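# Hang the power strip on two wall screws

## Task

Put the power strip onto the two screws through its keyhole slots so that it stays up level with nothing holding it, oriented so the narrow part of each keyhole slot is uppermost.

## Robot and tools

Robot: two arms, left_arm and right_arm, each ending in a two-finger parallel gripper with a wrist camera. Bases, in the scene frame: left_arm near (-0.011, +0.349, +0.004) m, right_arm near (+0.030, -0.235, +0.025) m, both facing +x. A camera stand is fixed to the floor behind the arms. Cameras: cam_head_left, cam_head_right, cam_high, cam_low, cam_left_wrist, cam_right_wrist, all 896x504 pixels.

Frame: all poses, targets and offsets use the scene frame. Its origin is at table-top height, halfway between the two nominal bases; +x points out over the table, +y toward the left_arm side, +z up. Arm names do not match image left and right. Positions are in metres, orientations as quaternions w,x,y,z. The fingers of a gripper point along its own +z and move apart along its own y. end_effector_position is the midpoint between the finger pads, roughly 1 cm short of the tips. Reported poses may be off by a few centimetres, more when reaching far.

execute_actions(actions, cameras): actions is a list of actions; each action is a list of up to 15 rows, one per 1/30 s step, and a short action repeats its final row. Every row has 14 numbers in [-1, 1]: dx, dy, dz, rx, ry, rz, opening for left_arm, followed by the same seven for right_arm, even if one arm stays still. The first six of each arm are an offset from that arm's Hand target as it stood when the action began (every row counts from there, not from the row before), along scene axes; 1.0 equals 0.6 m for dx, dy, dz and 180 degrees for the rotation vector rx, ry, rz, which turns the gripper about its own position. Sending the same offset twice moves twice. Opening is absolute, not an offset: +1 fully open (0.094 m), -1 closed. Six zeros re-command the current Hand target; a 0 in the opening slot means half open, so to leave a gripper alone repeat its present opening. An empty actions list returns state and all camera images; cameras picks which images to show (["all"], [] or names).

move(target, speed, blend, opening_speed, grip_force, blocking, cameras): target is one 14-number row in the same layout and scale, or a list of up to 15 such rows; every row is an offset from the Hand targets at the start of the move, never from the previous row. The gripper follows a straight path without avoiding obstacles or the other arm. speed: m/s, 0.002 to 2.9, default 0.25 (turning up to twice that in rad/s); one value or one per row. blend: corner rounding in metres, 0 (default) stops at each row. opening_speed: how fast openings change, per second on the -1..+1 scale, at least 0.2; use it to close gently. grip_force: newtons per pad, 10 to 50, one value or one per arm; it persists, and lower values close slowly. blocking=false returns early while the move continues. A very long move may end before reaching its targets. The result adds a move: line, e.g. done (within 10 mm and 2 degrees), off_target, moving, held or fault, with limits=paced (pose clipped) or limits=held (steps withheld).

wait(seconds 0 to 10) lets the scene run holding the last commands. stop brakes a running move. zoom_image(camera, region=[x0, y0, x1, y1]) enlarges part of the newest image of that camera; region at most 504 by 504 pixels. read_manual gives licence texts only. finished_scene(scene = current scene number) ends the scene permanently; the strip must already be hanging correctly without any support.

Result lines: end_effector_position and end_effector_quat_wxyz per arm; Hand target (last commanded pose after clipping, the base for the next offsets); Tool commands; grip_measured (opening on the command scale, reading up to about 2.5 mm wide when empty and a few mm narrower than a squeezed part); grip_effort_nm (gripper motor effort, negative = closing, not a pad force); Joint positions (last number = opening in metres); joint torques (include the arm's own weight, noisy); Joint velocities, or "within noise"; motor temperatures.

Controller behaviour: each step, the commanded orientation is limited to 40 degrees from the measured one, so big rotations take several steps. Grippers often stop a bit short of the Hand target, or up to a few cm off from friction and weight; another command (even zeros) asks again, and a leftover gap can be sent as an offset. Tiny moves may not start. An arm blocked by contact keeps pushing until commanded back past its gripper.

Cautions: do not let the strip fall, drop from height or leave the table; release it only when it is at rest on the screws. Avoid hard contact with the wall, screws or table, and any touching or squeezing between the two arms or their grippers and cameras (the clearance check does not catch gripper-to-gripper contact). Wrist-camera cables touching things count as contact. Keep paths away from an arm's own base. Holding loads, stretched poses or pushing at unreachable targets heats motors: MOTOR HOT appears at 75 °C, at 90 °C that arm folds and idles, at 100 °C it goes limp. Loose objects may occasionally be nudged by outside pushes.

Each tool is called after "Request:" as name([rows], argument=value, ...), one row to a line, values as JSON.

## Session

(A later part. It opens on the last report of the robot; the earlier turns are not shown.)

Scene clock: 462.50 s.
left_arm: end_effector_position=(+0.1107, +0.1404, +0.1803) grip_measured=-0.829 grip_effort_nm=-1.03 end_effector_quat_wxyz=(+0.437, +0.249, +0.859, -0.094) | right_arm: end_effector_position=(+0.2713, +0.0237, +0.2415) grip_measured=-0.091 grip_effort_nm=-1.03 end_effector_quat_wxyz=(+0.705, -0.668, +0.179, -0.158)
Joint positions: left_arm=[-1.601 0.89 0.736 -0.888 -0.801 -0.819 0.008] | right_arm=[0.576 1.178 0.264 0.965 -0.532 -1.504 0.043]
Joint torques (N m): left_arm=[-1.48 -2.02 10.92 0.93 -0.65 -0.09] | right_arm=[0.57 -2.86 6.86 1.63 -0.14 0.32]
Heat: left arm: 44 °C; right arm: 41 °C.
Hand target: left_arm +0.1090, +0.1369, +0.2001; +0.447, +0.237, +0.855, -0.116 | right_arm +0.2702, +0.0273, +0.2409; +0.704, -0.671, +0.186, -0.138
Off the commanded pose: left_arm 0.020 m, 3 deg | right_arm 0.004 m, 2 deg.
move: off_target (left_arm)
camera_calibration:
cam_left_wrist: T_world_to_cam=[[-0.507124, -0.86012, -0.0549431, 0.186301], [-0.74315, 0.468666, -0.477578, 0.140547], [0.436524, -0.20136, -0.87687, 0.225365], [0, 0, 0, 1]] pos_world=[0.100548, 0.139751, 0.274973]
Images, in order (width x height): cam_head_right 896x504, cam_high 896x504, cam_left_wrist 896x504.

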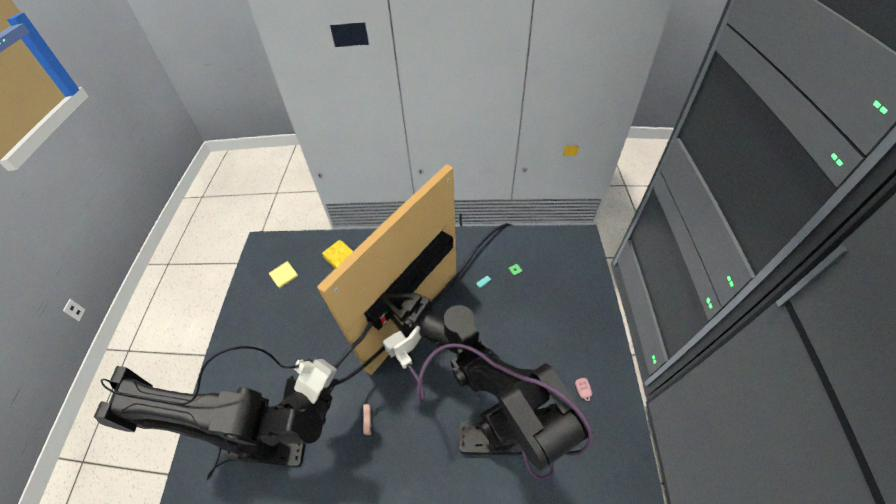

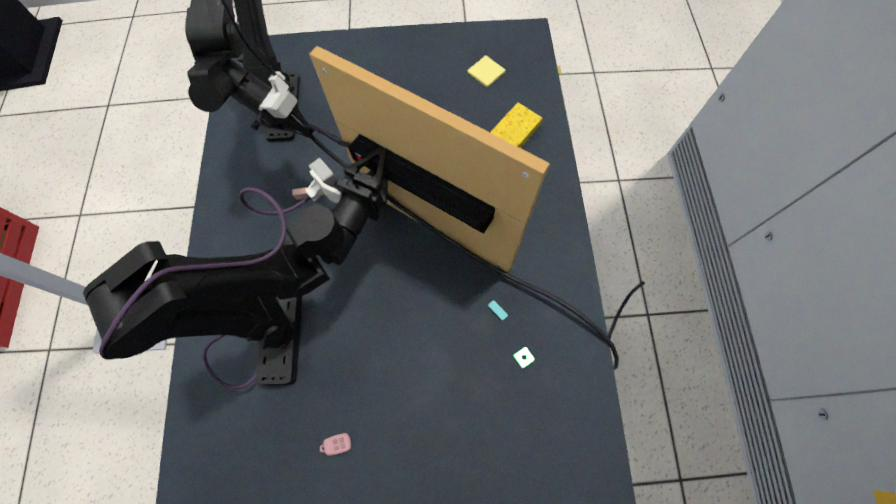

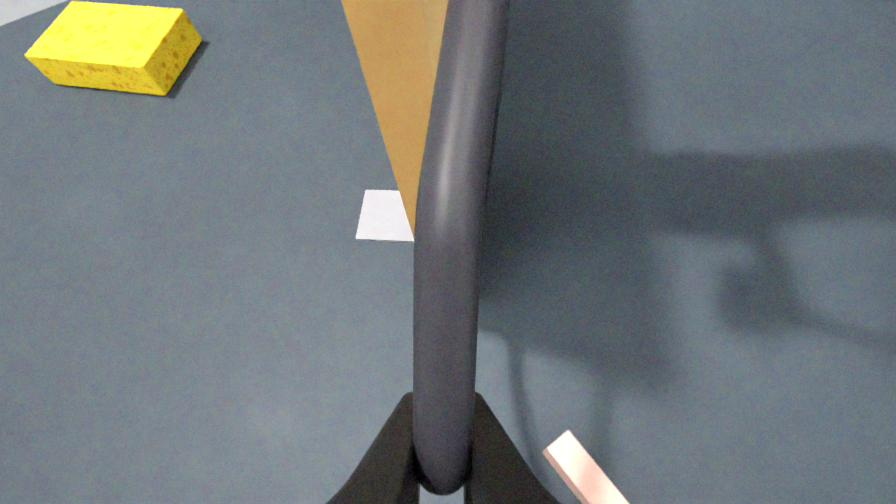

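Request:
move(target=[0, 0, 0, 0, 0, 0, -0.3, 0, 0, 0, 0, 0, 0, -0.3], opening_speed=0.6, cameras=["cam_left_wrist", "cam_head_right", "cam_head_left"])

Request:
zoom_image(camera="cam_head_right", region=[290, 270, 430, 400])

Scene clock: 465.33 s.
left_arm: end_effector_position=(+0.1085, +0.1405, +0.1821) grip_measured=-0.302 grip_effort_nm=0.12 end_effector_quat_wxyz=(+0.435, +0.254, +0.859, -0.094) | right_arm: end_effector_position=(+0.2713, +0.0237, +0.2415) grip_measured=-0.091 grip_effort_nm=-1.03 end_effector_quat_wxyz=(+0.705, -0.668, +0.179, -0.158)
Joint positions: left_arm=[-1.612 0.89 0.746 -0.905 -0.801 -0.822 0.033] | right_arm=[0.576 1.178 0.264 0.965 -0.532 -1.504 0.043]
Joint torques (N m): left_arm=[-0.73 -1.96 10.18 1.05 -0.66 -0.11] | right_arm=[0.31 -2.58 7.2 1.68 -0.16 0.33]
Heat: left arm: 45 °C; right arm: 41 °C.
Hand target: left_arm +0.1090, +0.1370, +0.2000; +0.446, +0.237, +0.855, -0.115 | right_arm +0.2702, +0.0273, +0.2409; +0.704, -0.671, +0.186, -0.138
Off the commanded pose: left_arm 0.018 m, 3 deg | right_arm 0.004 m, 2 deg.
move: off_target (left_arm)
camera_calibration:
cam_left_wrist: T_world_to_cam=[[-0.514402, -0.855564, -0.0583235, 0.186178], [-0.739706, 0.477094, -0.47457, 0.137582], [0.43385, -0.200977, -0.878284, 0.228421], [0, 0, 0, 1]] pos_world=[0.0984402, 0.139555, 0.27677]
Images, in order (width x height): cam_head_left 896x504, cam_head_right 896x504, cam_left_wrist 896x504.

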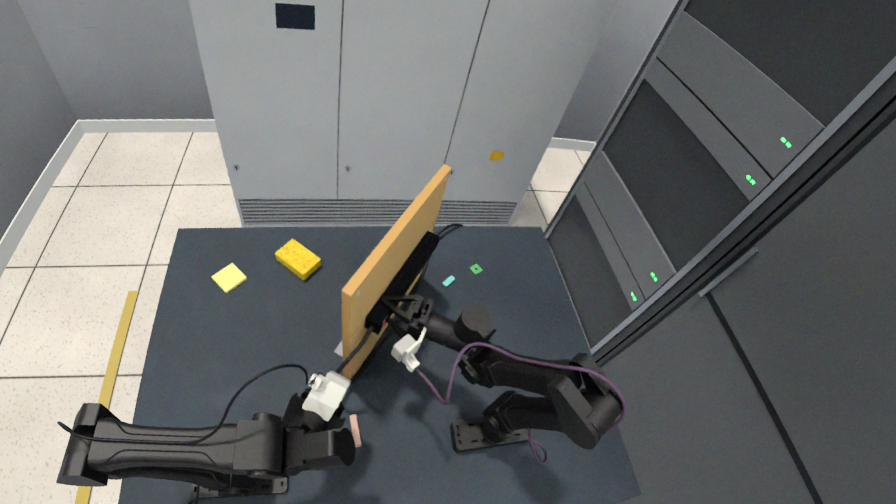

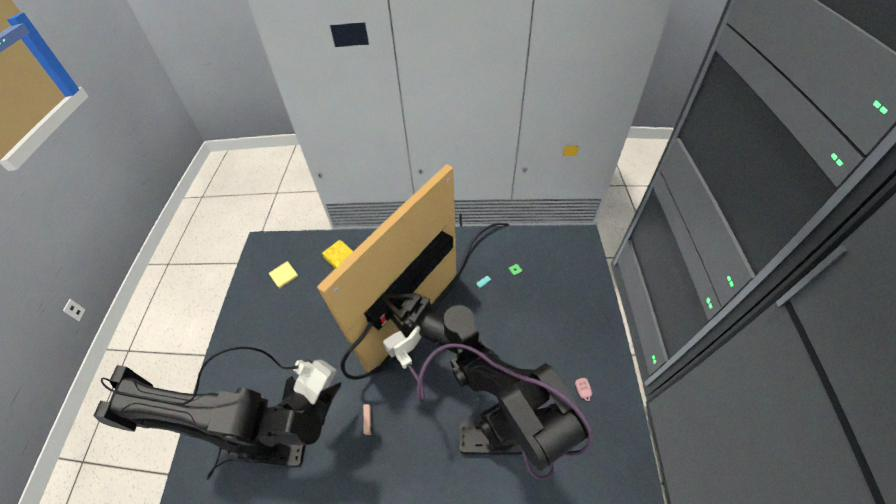

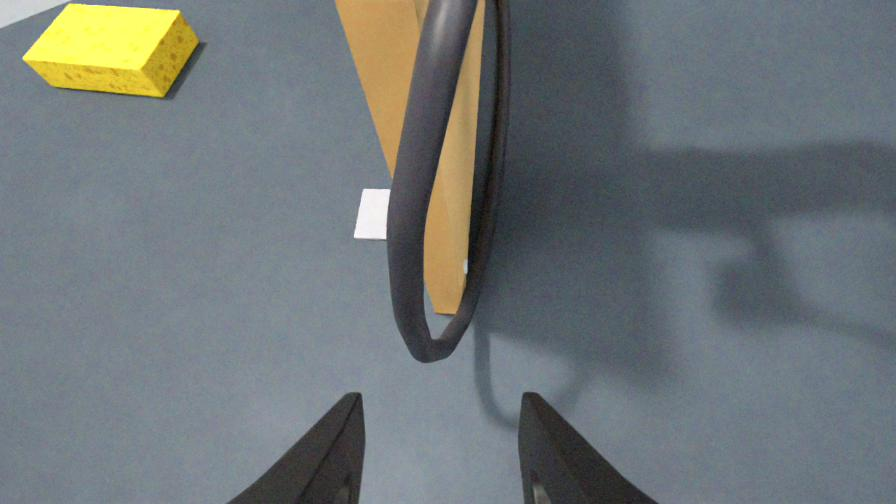

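Scaled by 3.600 from the camera's 896x504 image, which has a finer 1280x720 frame.

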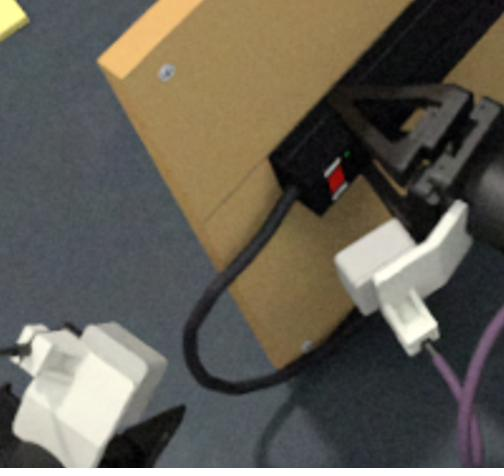

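Request:
move(target=[0.0873, -0.0433, -0.1967, -0.0639, -0.1107, 0, 0.1, 0, 0, 0, 0, 0, 0, -0.3], speed=0.08, cameras=["cam_left_wrist", "cam_head_right"])

Request:
zoom_image(camera="cam_head_right", region=[290, 270, 430, 400])

Scene clock: 477.40 s.
left_arm: end_effector_position=(+0.1595, +0.1081, +0.0803) grip_measured=+0.098 grip_effort_nm=0.12 end_effector_quat_wxyz=(+0.604, +0.212, +0.752, -0.158) | right_arm: end_effector_position=(+0.2713, +0.0237, +0.2415) grip_measured=-0.091 grip_effort_nm=-1.03 end_effector_quat_wxyz=(+0.705, -0.668, +0.179, -0.158)
Joint positions: left_arm=[-1.442 1.552 0.033 1.16 -0.89 -0.266 0.052] | right_arm=[0.576 1.178 0.264 0.965 -0.532 -1.504 0.043]
Joint torques (N m): left_arm=[0.66 -2.3 2.56 2.03 -0.26 0.2] | right_arm=[0.58 -2.66 6.93 1.66 -0.12 0.37]
Heat: left arm: 45 °C; right arm: 41 °C.
Hand target: left_arm +0.1614, +0.1109, +0.0820; +0.609, +0.208, +0.749, -0.157 | right_arm +0.2702, +0.0273, +0.2409; +0.704, -0.671, +0.186, -0.138
Off the commanded pose: left_arm 0.004 m, 1 deg | right_arm 0.004 m, 2 deg.
move: done
camera_calibration:
cam_left_wrist: T_world_to_cam=[[-0.505986, -0.86241, -0.0150682, 0.174596], [-0.515751, 0.316507, -0.796131, 0.149906], [0.69136, -0.395059, -0.604937, 0.068335], [0, 0, 0, 1]] pos_world=[0.118413, 0.130123, 0.163314]
Images, in order (width x height): cam_head_right 896x504, cam_left_wrist 896x504.

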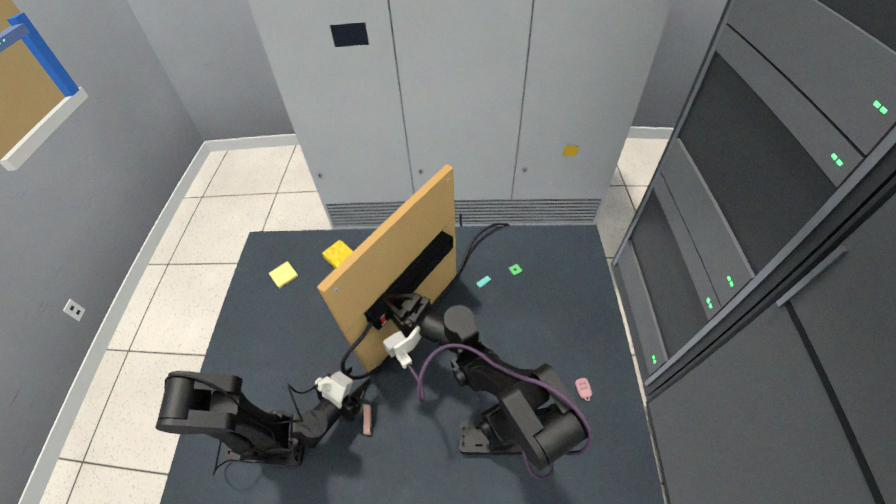

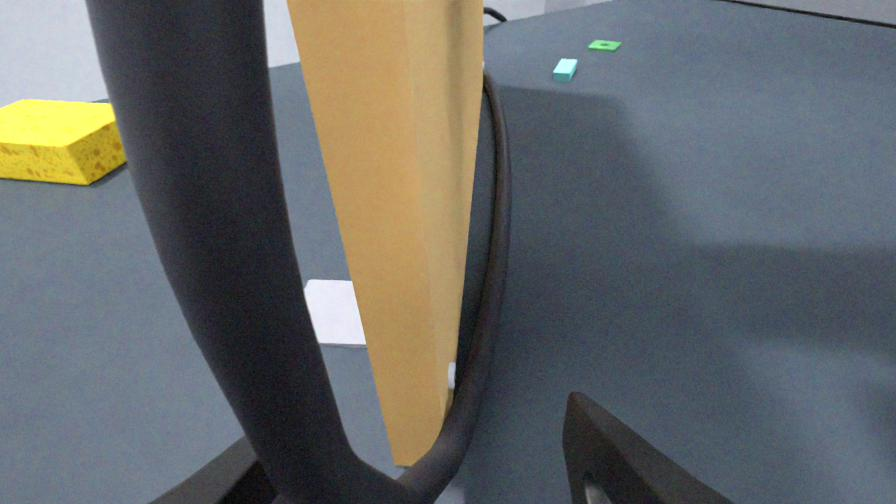

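Scaled by 3.600 from the camera's 896x504 image, which has a finer 1280x720 frame.

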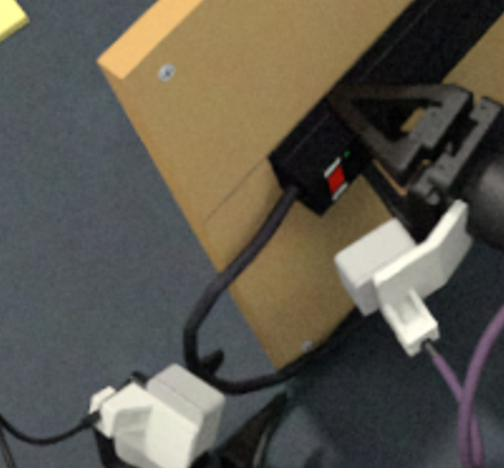

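Request:
move(target=[0.0042, 0.0067, -0.0233, 0, 0, 0, 0.1, 0, 0, 0, 0, 0, 0, -0.3], speed=0.05, cameras=["cam_left_wrist"])

Scene clock: 480.73 s.
left_arm: end_effector_position=(+0.1617, +0.1156, +0.0579) grip_measured=+0.098 grip_effort_nm=0.12 end_effector_quat_wxyz=(+0.593, +0.227, +0.761, -0.133) | right_arm: end_effector_position=(+0.2713, +0.0237, +0.2415) grip_measured=-0.091 grip_effort_nm=-1.03 end_effector_quat_wxyz=(+0.705, -0.668, +0.179, -0.158)
Joint positions: left_arm=[-1.427 1.703 0.017 1.261 -0.882 -0.266 0.052] | right_arm=[0.576 1.178 0.264 0.965 -0.532 -1.504 0.043]
Joint torques (N m): left_arm=[0.62 -2.62 1.69 2.52 -0.3 0.07] | right_arm=[0.57 -2.47 6.9 1.64 -0.12 0.3]
Heat: left arm: 44 °C; right arm: 41 °C.
Hand target: left_arm +0.1640, +0.1150, +0.0681; +0.609, +0.208, +0.749, -0.158 | right_arm +0.2702, +0.0273, +0.2409; +0.704, -0.671, +0.186, -0.138
Off the commanded pose: left_arm 0.010 m, 4 deg | right_arm 0.004 m, 2 deg.
joint sent to its limit (left arm) — joint 3 (elbow), lower limit, where the elbow is as bent as it goes. The joint targets still meet the commanded pose.
move: off_target (left_arm)
camera_calibration:
cam_left_wrist: T_world_to_cam=[[-0.499091, -0.864126, -0.064762, 0.183809], [-0.527206, 0.362109, -0.76872, 0.125837], [0.687722, -0.349518, -0.636298, 0.0534557], [0, 0, 0, 1]] pos_world=[0.121317, 0.131951, 0.142651]
Images, in order (width x height): cam_left_wrist 896x504.

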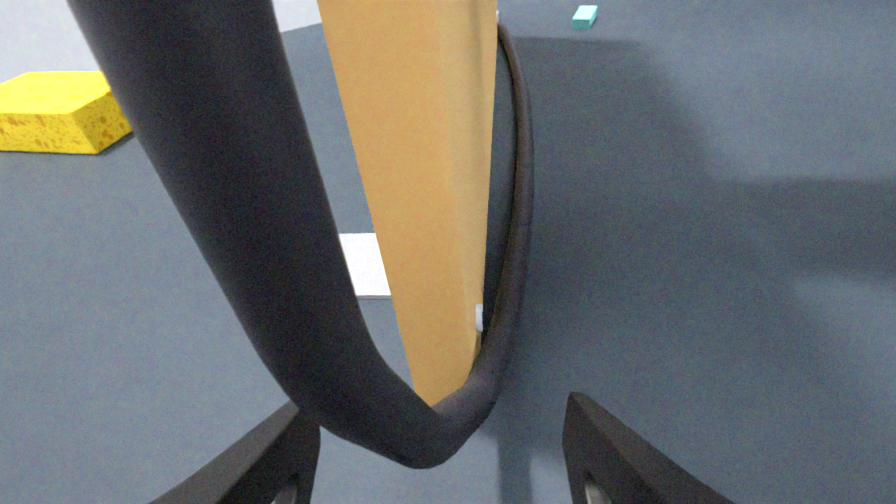

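Request:
move(target=[0.0175, -0.01, -0.005, 0, 0, 0, 0.1, 0, 0, 0, 0, 0, 0, -0.3], speed=0.05, cameras=["cam_left_wrist"])

Scene clock: 482.87 s.
left_arm: end_effector_position=(+0.1698, +0.1224, +0.0394) grip_measured=+0.098 grip_effort_nm=0.12 end_effector_quat_wxyz=(+0.575, +0.246, +0.773, -0.107) | right_arm: end_effector_position=(+0.2713, +0.0237, +0.2415) grip_measured=-0.091 grip_effort_nm=-1.03 end_effector_quat_wxyz=(+0.705, -0.668, +0.179, -0.158)
Joint positions: left_arm=[-1.362 1.778 0.017 1.279 -0.82 -0.242 0.052] | right_arm=[0.576 1.178 0.264 0.965 -0.532 -1.504 0.043]
Joint torques (N m): left_arm=[0.7 -2.73 2.66 3.27 -0.21 0.17] | right_arm=[0.47 -2.59 6.94 1.6 -0.14 0.3]
Heat: left arm: 43 °C; right arm: 41 °C.
Hand target: left_arm +0.1744, +0.1090, +0.0650; +0.609, +0.208, +0.749, -0.157 | right_arm +0.2702, +0.0273, +0.2409; +0.704, -0.671, +0.186, -0.138
Off the commanded pose: left_arm 0.029 m, 9 deg | right_arm 0.004 m, 2 deg.
move: off_target (left_arm)
camera_calibration:
cam_left_wrist: T_world_to_cam=[[-0.50009, -0.858281, -0.115173, 0.194085], [-0.546581, 0.415999, -0.72677, 0.108432], [0.671684, -0.300499, -0.677156, 0.0366555], [0, 0, 0, 1]] pos_world=[0.131706, 0.132487, 0.12598]
Images, in order (width x height): cam_left_wrist 896x504.

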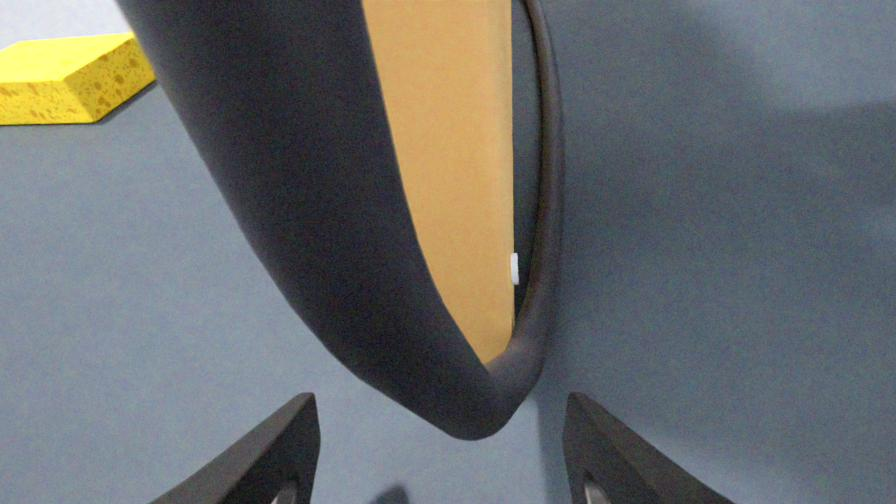

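Request:
move(target=[-0.06, 0.05, 0.06, 0, 0, 0, 0.1, 0, 0, 0, 0, 0, 0, -0.3], speed=0.08, cameras=["cam_left_wrist", "cam_high", "cam_head_left", "cam_head_right", "cam_right_wrist"])

Request:
zoom_image(camera="cam_high", region=[450, 170, 510, 230])

Request:
zoom_image(camera="cam_high", region=[335, 115, 395, 175])

Scene clock: 489.97 s.
left_arm: end_effector_position=(+0.1387, +0.1361, +0.1010) grip_measured=+0.098 grip_effort_nm=0.12 end_effector_quat_wxyz=(+0.603, +0.213, +0.754, -0.150) | right_arm: end_effector_position=(+0.2713, +0.0237, +0.2415) grip_measured=-0.091 grip_effort_nm=-1.03 end_effector_quat_wxyz=(+0.705, -0.668, +0.179, -0.158)
Joint positions: left_arm=[-1.588 1.01 0.016 0.532 -1.033 -0.372 0.052] | right_arm=[0.576 1.178 0.264 0.965 -0.532 -1.504 0.043]
Joint torques (N m): left_arm=[-0.73 -1.73 5.23 1.49 -0.45 -0.11] | right_arm=[0.58 -2.78 6.89 1.7 -0.13 0.3]
Heat: left arm: 44 °C; right arm: 41 °C.
Hand target: left_arm +0.1384, +0.1390, +0.1010; +0.609, +0.208, +0.749, -0.157 | right_arm +0.2702, +0.0273, +0.2409; +0.704, -0.671, +0.187, -0.138
Off the commanded pose: left_arm 0.003 m, 1 deg | right_arm 0.004 m, 2 deg.
joint sent to its limit (left arm) — joint 3 (elbow), lower limit, where the elbow is as bent as it goes. The joint targets still meet the commanded pose.
move: done
camera_calibration:
cam_left_wrist: T_world_to_cam=[[-0.497809, -0.866823, -0.0283667, 0.18941], [-0.518214, 0.323514, -0.791702, 0.145756], [0.695443, -0.379416, -0.610248, 0.104107], [0, 0, 0, 1]] pos_world=[0.0974226, 0.15653, 0.184299]
cam_right_wrist: T_world_to_cam=[[0.0127599, -0.0289878, 0.999498, -0.239169], [0.616698, -0.786602, -0.0306863, -0.105115], [0.787097, 0.61678, 0.00783974, -0.140028], [0, 0, 0, 1]] pos_world=[0.178091, -0.0032505, 0.236921]
Images, in order (width x height): cam_head_left 896x504, cam_head_right 896x504, cam_high 896x504, cam_left_wrist 896x504, cam_right_wrist 896x504.

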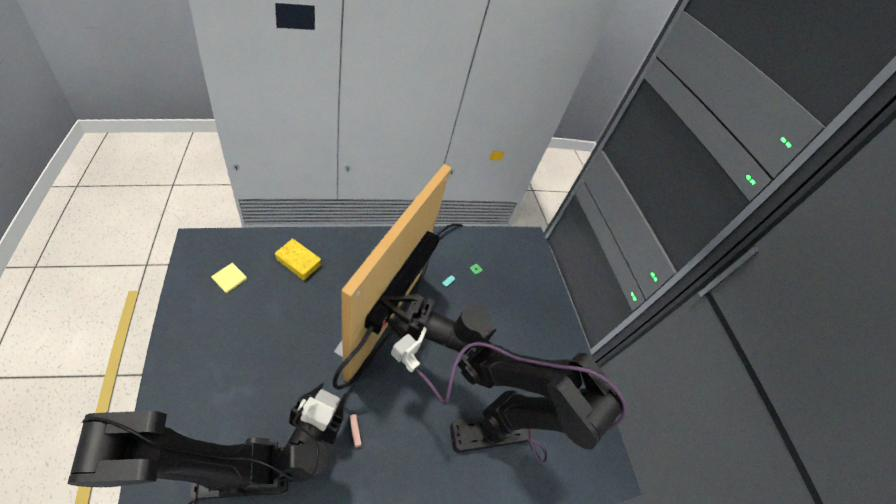

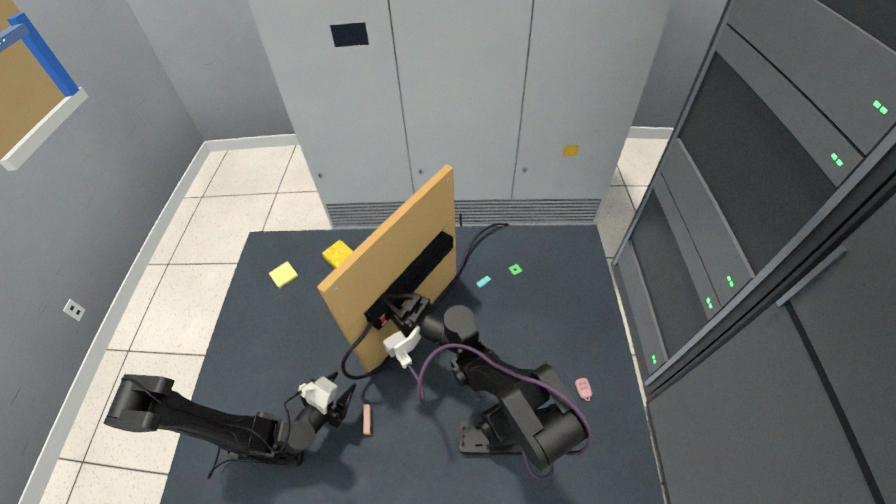

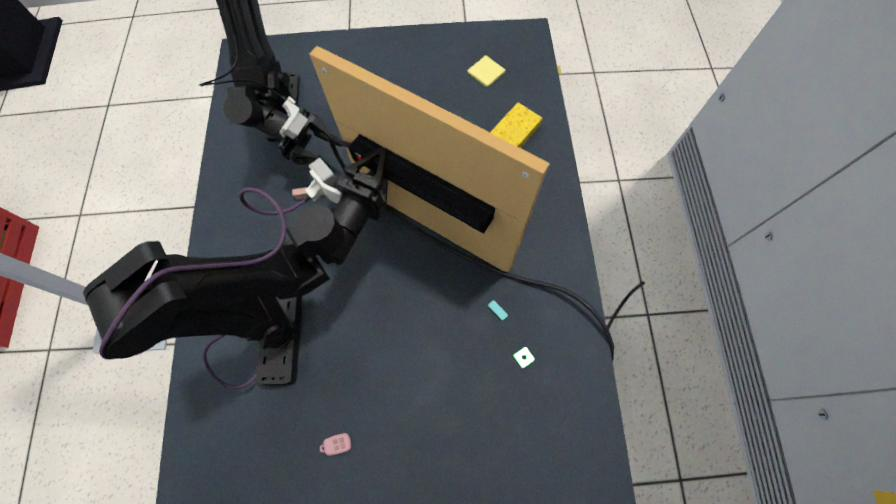

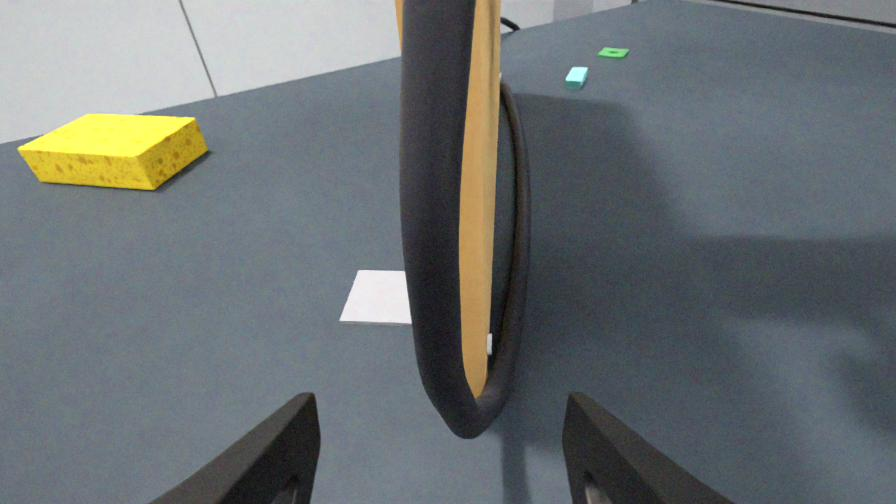

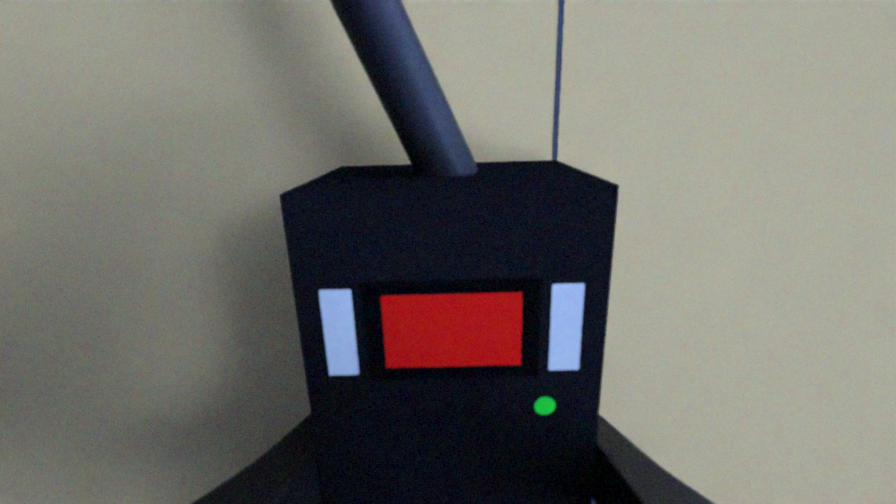

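Scaled by 8.400 from the camera's 896x504 image, which has a finer 1280x720 frame.

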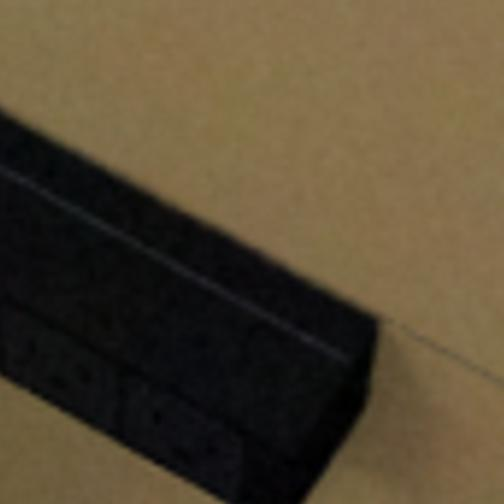

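Scaled by 8.400 from the camera's 896x504 image, which has a finer 1280x720 frame.

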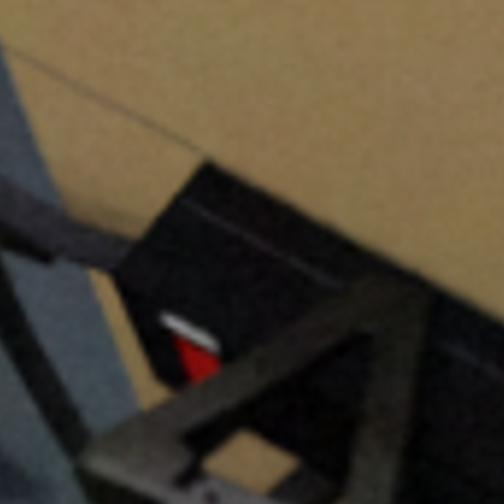

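Request:
move(target=[0, 0, 0, 0, 0, 0, 0.1, 0, 0, 0, 0, 0, 0, -0.02], opening_speed=0.25, cameras=["cam_high", "cam_right_wrist", "cam_head_left"])

Request:
zoom_image(camera="cam_high", region=[450, 170, 510, 230])

Request:
zoom_image(camera="cam_high", region=[335, 115, 395, 175])

Scene clock: 492.60 s.
left_arm: end_effector_position=(+0.1387, +0.1362, +0.1006) grip_measured=+0.098 grip_effort_nm=0.12 end_effector_quat_wxyz=(+0.603, +0.213, +0.754, -0.149) | right_arm: end_effector_position=(+0.2713, +0.0237, +0.2415) grip_measured=-0.021 grip_effort_nm=0.07 end_effector_quat_wxyz=(+0.706, -0.667, +0.181, -0.155)
Joint positions: left_arm=[-1.588 1.01 0.016 0.53 -1.033 -0.373 0.052] | right_arm=[0.576 1.178 0.264 0.965 -0.532 -1.496 0.046]
Joint torques (N m): left_arm=[-0.76 -1.85 5.23 1.52 -0.45 -0.1] | right_arm=[0.54 -2.61 7.01 1.65 -0.11 0.26]
Heat: left arm: 44 °C; right arm: 41 °C.
Hand target: left_arm +0.1384, +0.1390, +0.1010; +0.609, +0.208, +0.749, -0.157 | right_arm +0.2702, +0.0273, +0.2409; +0.704, -0.671, +0.186, -0.138
Off the commanded pose: left_arm 0.003 m, 1 deg | right_arm 0.004 m, 2 deg.
joint sent to its limit (left arm) — joint 3 (elbow), lower limit, where the elbow is as bent as it goes. The joint targets still meet the commanded pose.
move: done
camera_calibration:
cam_right_wrist: T_world_to_cam=[[0.0201387, -0.0328605, 0.999257, -0.241022], [0.616798, -0.78619, -0.0382845, -0.103365], [0.786863, 0.617111, 0.00443553, -0.13911], [0, 0, 0, 1]] pos_world=[0.17807, -0.00333809, 0.237503]
Images, in order (width x height): cam_head_left 896x504, cam_high 896x504, cam_right_wrist 896x504.

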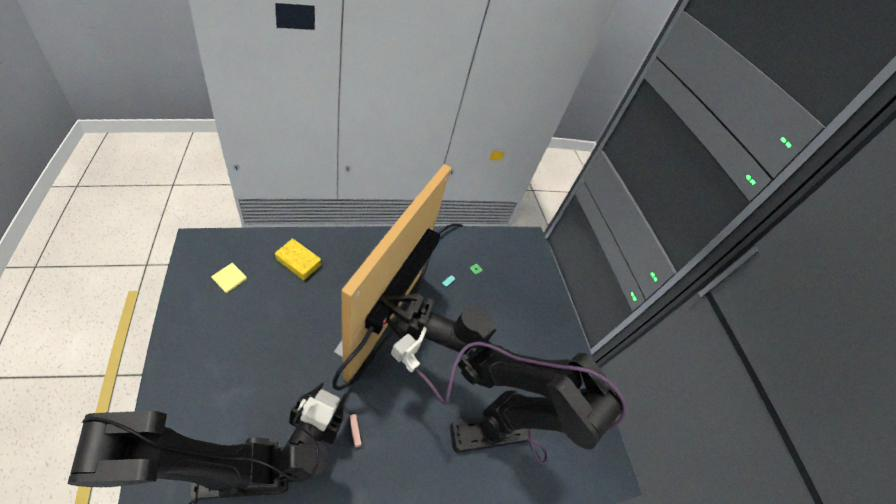

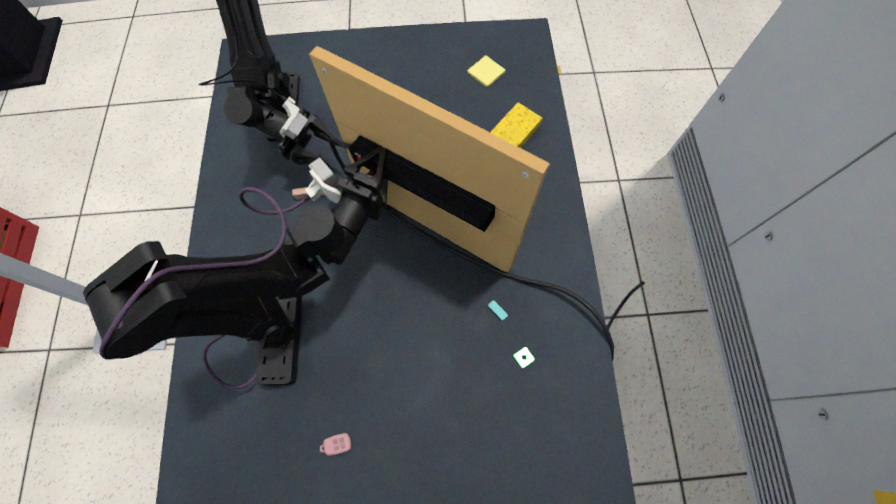

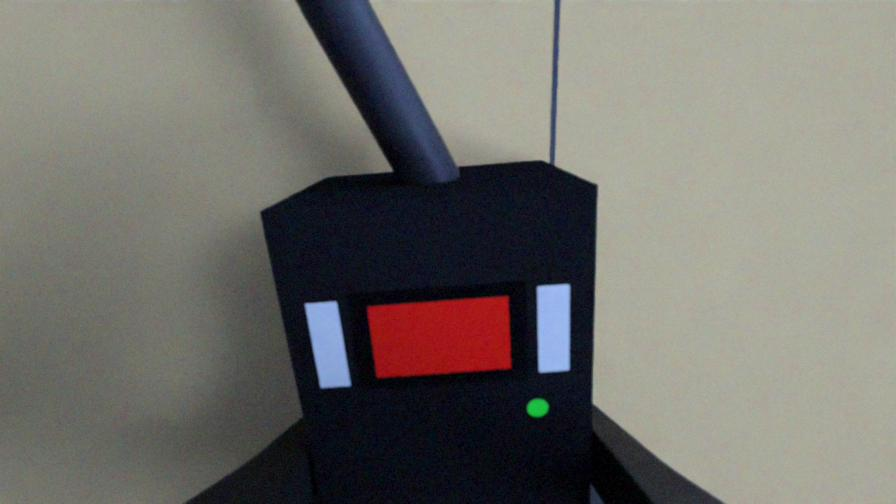

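Scaled by 8.400 from the camera's 896x504 image, which has a finer 1280x720 frame.

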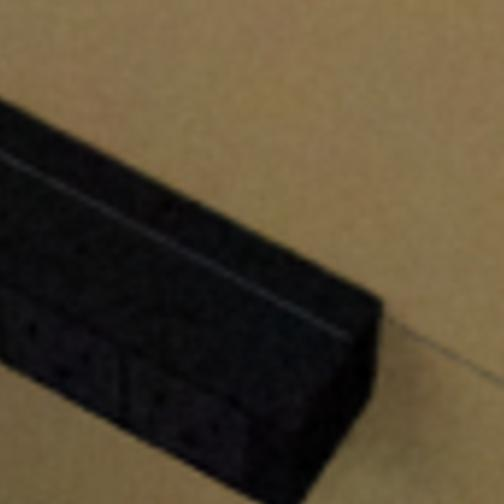

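Scaled by 8.400 from the camera's 896x504 image, which has a finer 1280x720 frame.

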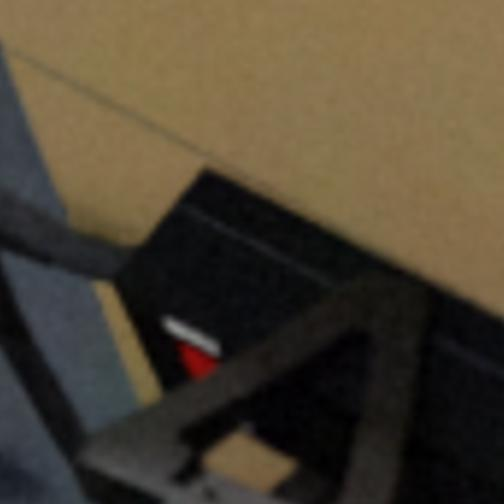

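Request:
move(target=[0.0227, -0.0242, -0.04, 0.0417, 0.0722, 0, 0.1, 0, 0, 0, 0, 0, 0, -0.02], speed=0.06, cameras=["cam_left_wrist"])

Scene clock: 503.37 s.
left_arm: end_effector_position=(+0.1478, +0.1324, +0.0650) grip_measured=+0.098 grip_effort_nm=0.12 end_effector_quat_wxyz=(+0.498, +0.246, +0.823, -0.120) | right_arm: end_effector_position=(+0.2713, +0.0237, +0.2415) grip_measured=-0.021 grip_effort_nm=0.07 end_effector_quat_wxyz=(+0.706, -0.667, +0.181, -0.155)
Joint positions: left_arm=[-1.409 1.035 0.144 0.18 -0.755 -0.479 0.052] | right_arm=[0.576 1.178 0.264 0.965 -0.532 -1.495 0.046]
Joint torques (N m): left_arm=[0.66 -1.03 9.11 1.51 -0.42 -0.09] | right_arm=[0.58 -2.77 7.15 1.63 -0.11 0.22]
Heat: left arm: 42 °C; right arm: 41 °C.
Hand target: left_arm +0.1521, +0.1245, +0.0770; +0.505, +0.228, +0.822, -0.131 | right_arm +0.2702, +0.0273, +0.2409; +0.704, -0.671, +0.187, -0.138
Off the commanded pose: left_arm 0.015 m, 3 deg | right_arm 0.004 m, 2 deg.
move: off_target (left_arm)
camera_calibration:
cam_left_wrist: T_world_to_cam=[[-0.520155, -0.85278, -0.0469598, 0.192377], [-0.665632, 0.439227, -0.603336, 0.117436], [0.535139, -0.28257, -0.796103, 0.0974198], [0, 0, 0, 1]] pos_world=[0.126102, 0.140002, 0.157444]
Images, in order (width x height): cam_left_wrist 896x504.

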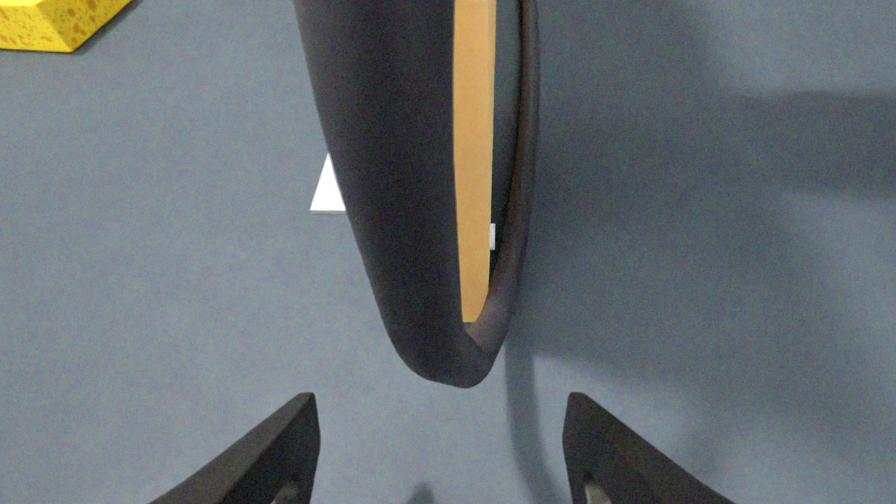

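Request:
move(target=[0.0157, -0.0097, 0.0427, 0, 0, 0, 0.1, 0, 0, 0, 0, 0, 0, -0.02], speed=0.06, cameras=["cam_left_wrist"])

Scene clock: 505.60 s.
left_arm: end_effector_position=(+0.1571, +0.1258, +0.0859) grip_measured=+0.098 grip_effort_nm=0.12 end_effector_quat_wxyz=(+0.493, +0.241, +0.828, -0.118) | right_arm: end_effector_position=(+0.2713, +0.0237, +0.2415) grip_measured=-0.021 grip_effort_nm=0.07 end_effector_quat_wxyz=(+0.706, -0.667, +0.181, -0.155)
Joint positions: left_arm=[-1.354 0.994 0.234 0.063 -0.713 -0.454 0.052] | right_arm=[0.576 1.178 0.264 0.965 -0.532 -1.495 0.046]
Joint torques (N m): left_arm=[0.66 -2.36 9.52 1.54 -0.35 0.11] | right_arm=[0.49 -2.59 7.09 1.65 -0.14 0.23]
Heat: left arm: 43 °C; right arm: 41 °C.
Hand target: left_arm +0.1615, +0.1187, +0.1027; +0.505, +0.228, +0.822, -0.131 | right_arm +0.2702, +0.0273, +0.2409; +0.704, -0.671, +0.187, -0.138
Off the commanded pose: left_arm 0.019 m, 3 deg | right_arm 0.004 m, 2 deg.
move: off_target (left_arm)
camera_calibration:
cam_left_wrist: T_world_to_cam=[[-0.511565, -0.858296, -0.0403682, 0.191279], [-0.678234, 0.432196, -0.59431, 0.141166], [0.527541, -0.276649, -0.803222, 0.108221], [0, 0, 0, 1]] pos_world=[0.136504, 0.133102, 0.178543]
Images, in order (width x height): cam_left_wrist 896x504.

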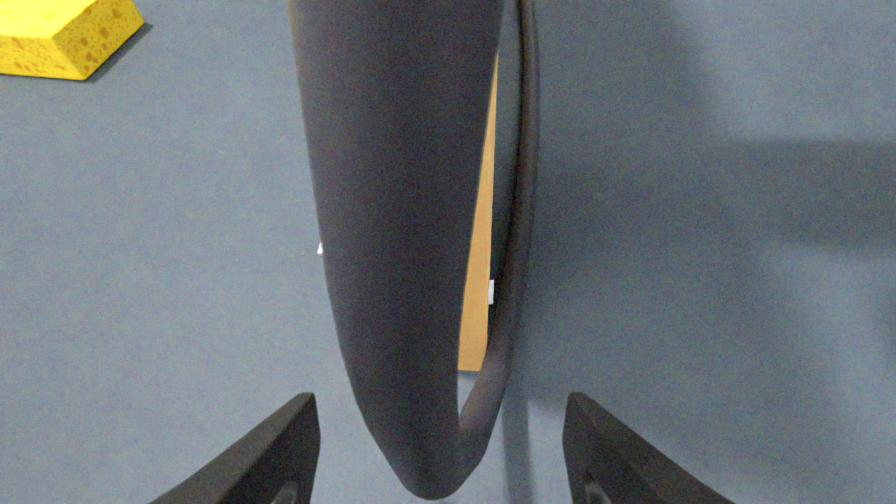

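Request:
move(target=[0, 0, 0, 0, 0, 0, -0.9, 0, 0, 0, 0, 0, 0, -0.02], opening_speed=0.7, cameras=["cam_left_wrist"])

Scene clock: 507.73 s.
left_arm: end_effector_position=(+0.1556, +0.1243, +0.0848) grip_measured=-0.828 grip_effort_nm=-1.00 end_effector_quat_wxyz=(+0.489, +0.244, +0.828, -0.122) | right_arm: end_effector_position=(+0.2713, +0.0237, +0.2415) grip_measured=-0.021 grip_effort_nm=0.07 end_effector_quat_wxyz=(+0.706, -0.667, +0.181, -0.155)
Joint positions: left_arm=[-1.354 0.994 0.234 0.062 -0.7 -0.454 0.008] | right_arm=[0.576 1.178 0.264 0.965 -0.532 -1.495 0.046]
Joint torques (N m): left_arm=[0.65 -2.33 9.51 1.53 -0.54 0.11] | right_arm=[0.46 -2.73 6.93 1.66 -0.12 0.23]
Heat: left arm: 43 °C; right arm: 41 °C.
Hand target: left_arm +0.1615, +0.1186, +0.1028; +0.505, +0.228, +0.822, -0.131 | right_arm +0.2702, +0.0273, +0.2409; +0.704, -0.671, +0.186, -0.138
Off the commanded pose: left_arm 0.020 m, 3 deg | right_arm 0.004 m, 2 deg.
move: off_target (left_arm)
camera_calibration:
cam_left_wrist: T_world_to_cam=[[-0.520336, -0.853232, -0.0352952, 0.189555], [-0.678826, 0.438345, -0.589108, 0.138968], [0.518118, -0.282575, -0.807283, 0.110354], [0, 0, 0, 1]] pos_world=[0.135791, 0.132002, 0.177644]
Images, in order (width x height): cam_left_wrist 896x504.

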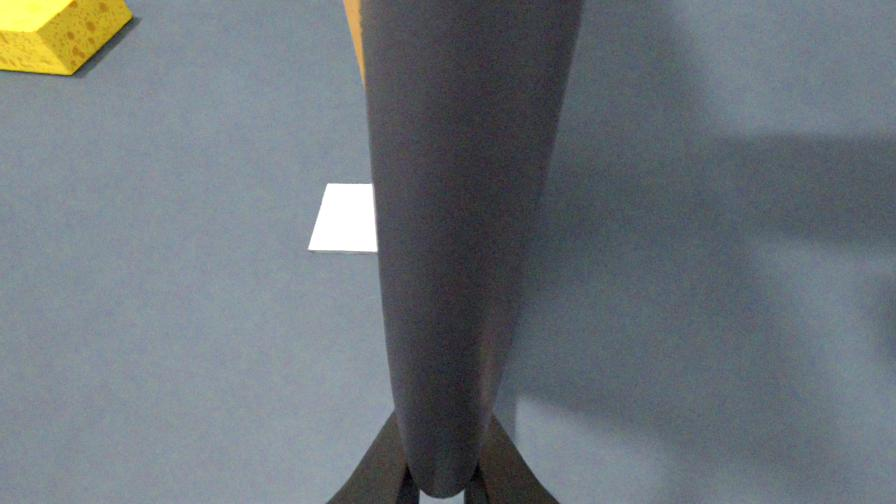

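Request:
move(target=[-0.1208, -0.0027, 0.0253, 0, 0, 0, -0.9, 0, 0, 0, 0, 0, 0, -0.02], speed=0.07, cameras=["cam_left_wrist", "cam_head_right", "cam_high"])

Request:
zoom_image(camera="cam_head_right", region=[290, 270, 430, 400])

Request:
zoom_image(camera="cam_high", region=[450, 170, 510, 230])

Scene clock: 510.90 s.
left_arm: end_effector_position=(+0.0954, +0.1235, +0.1119) grip_measured=-0.829 grip_effort_nm=-1.03 end_effector_quat_wxyz=(+0.511, +0.224, +0.821, -0.122) | right_arm: end_effector_position=(+0.2713, +0.0237, +0.2415) grip_measured=-0.021 grip_effort_nm=0.06 end_effector_quat_wxyz=(+0.706, -0.667, +0.182, -0.154)
Joint positions: left_arm=[-1.796 1.042 0.415 -0.465 -1.04 -0.998 0.008] | right_arm=[0.576 1.178 0.264 0.965 -0.532 -1.493 0.046]
Joint torques (N m): left_arm=[-1.76 -1.16 9.03 0.78 -0.46 -0.09] | right_arm=[0.47 -2.65 6.82 1.62 -0.08 0.19]
Heat: left arm: 43 °C; right arm: 41 °C.
Hand target: left_arm +0.0890, +0.1171, +0.1178; +0.505, +0.228, +0.822, -0.131 | right_arm +0.2702, +0.0273, +0.2409; +0.704, -0.671, +0.187, -0.138
Off the commanded pose: left_arm 0.011 m, 1 deg | right_arm 0.004 m, 2 deg.
move: off_target (left_arm)
camera_calibration:
cam_left_wrist: T_world_to_cam=[[-0.487653, -0.872608, -0.0273948, 0.156833], [-0.671299, 0.394845, -0.62726, 0.123397], [0.558169, -0.287495, -0.778328, 0.156714], [0, 0, 0, 1]] pos_world=[0.071844, 0.133186, 0.203673]
Images, in order (width x height): cam_head_right 896x504, cam_high 896x504, cam_left_wrist 896x504.

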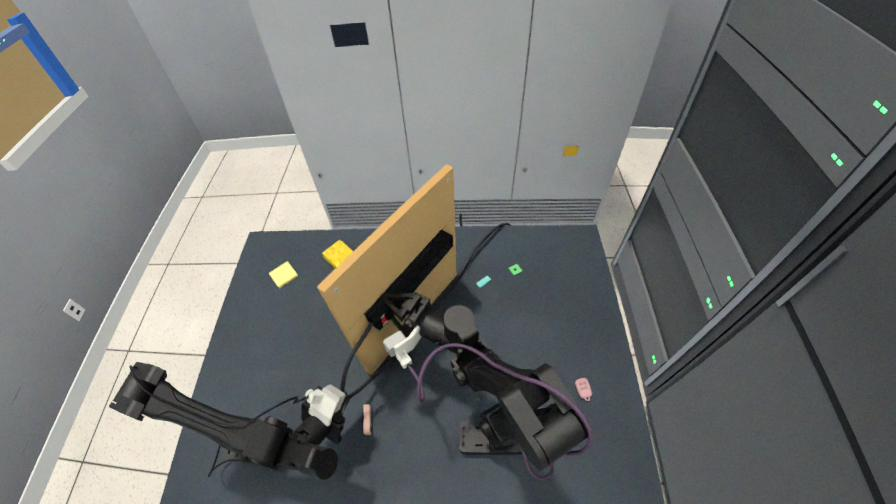

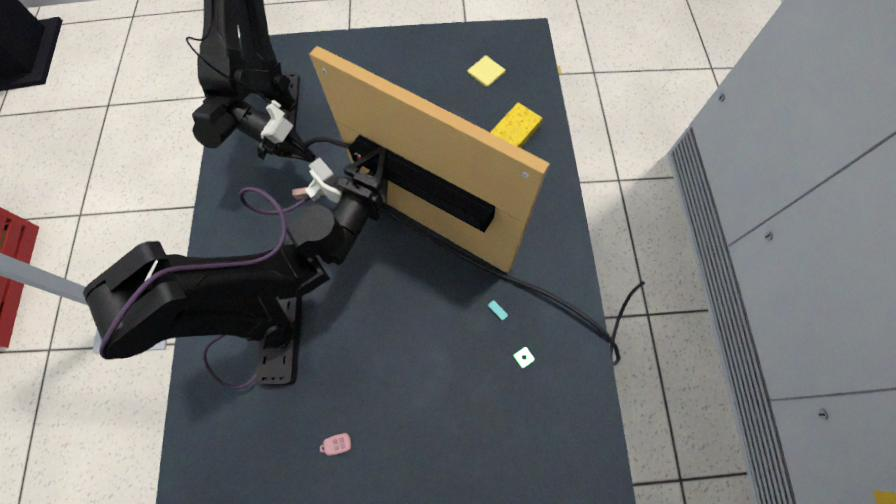

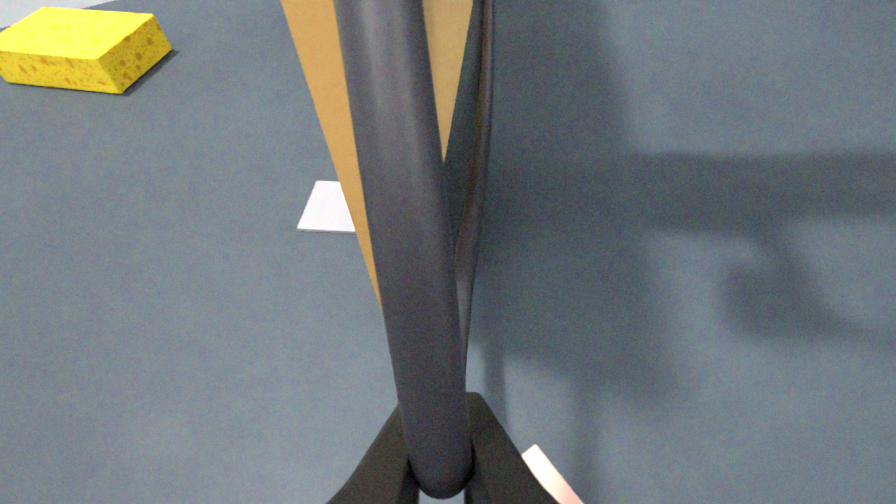

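Scaled by 3.600 from the camera's 896x504 image, which has a finer 1280x720 frame.

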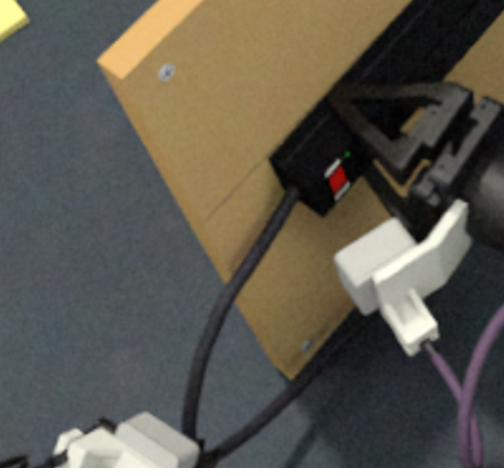

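Scaled by 8.400 from the camera's 896x504 image, which has a finer 1280x720 frame.

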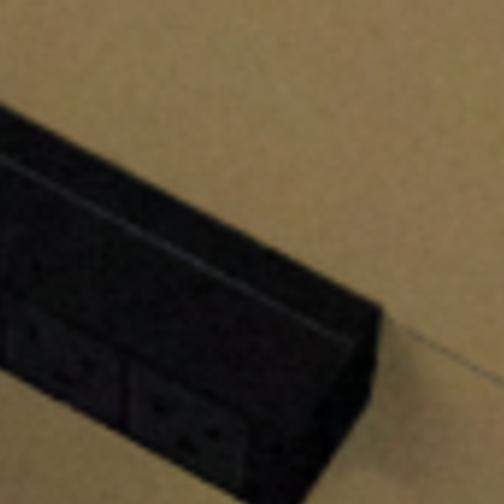

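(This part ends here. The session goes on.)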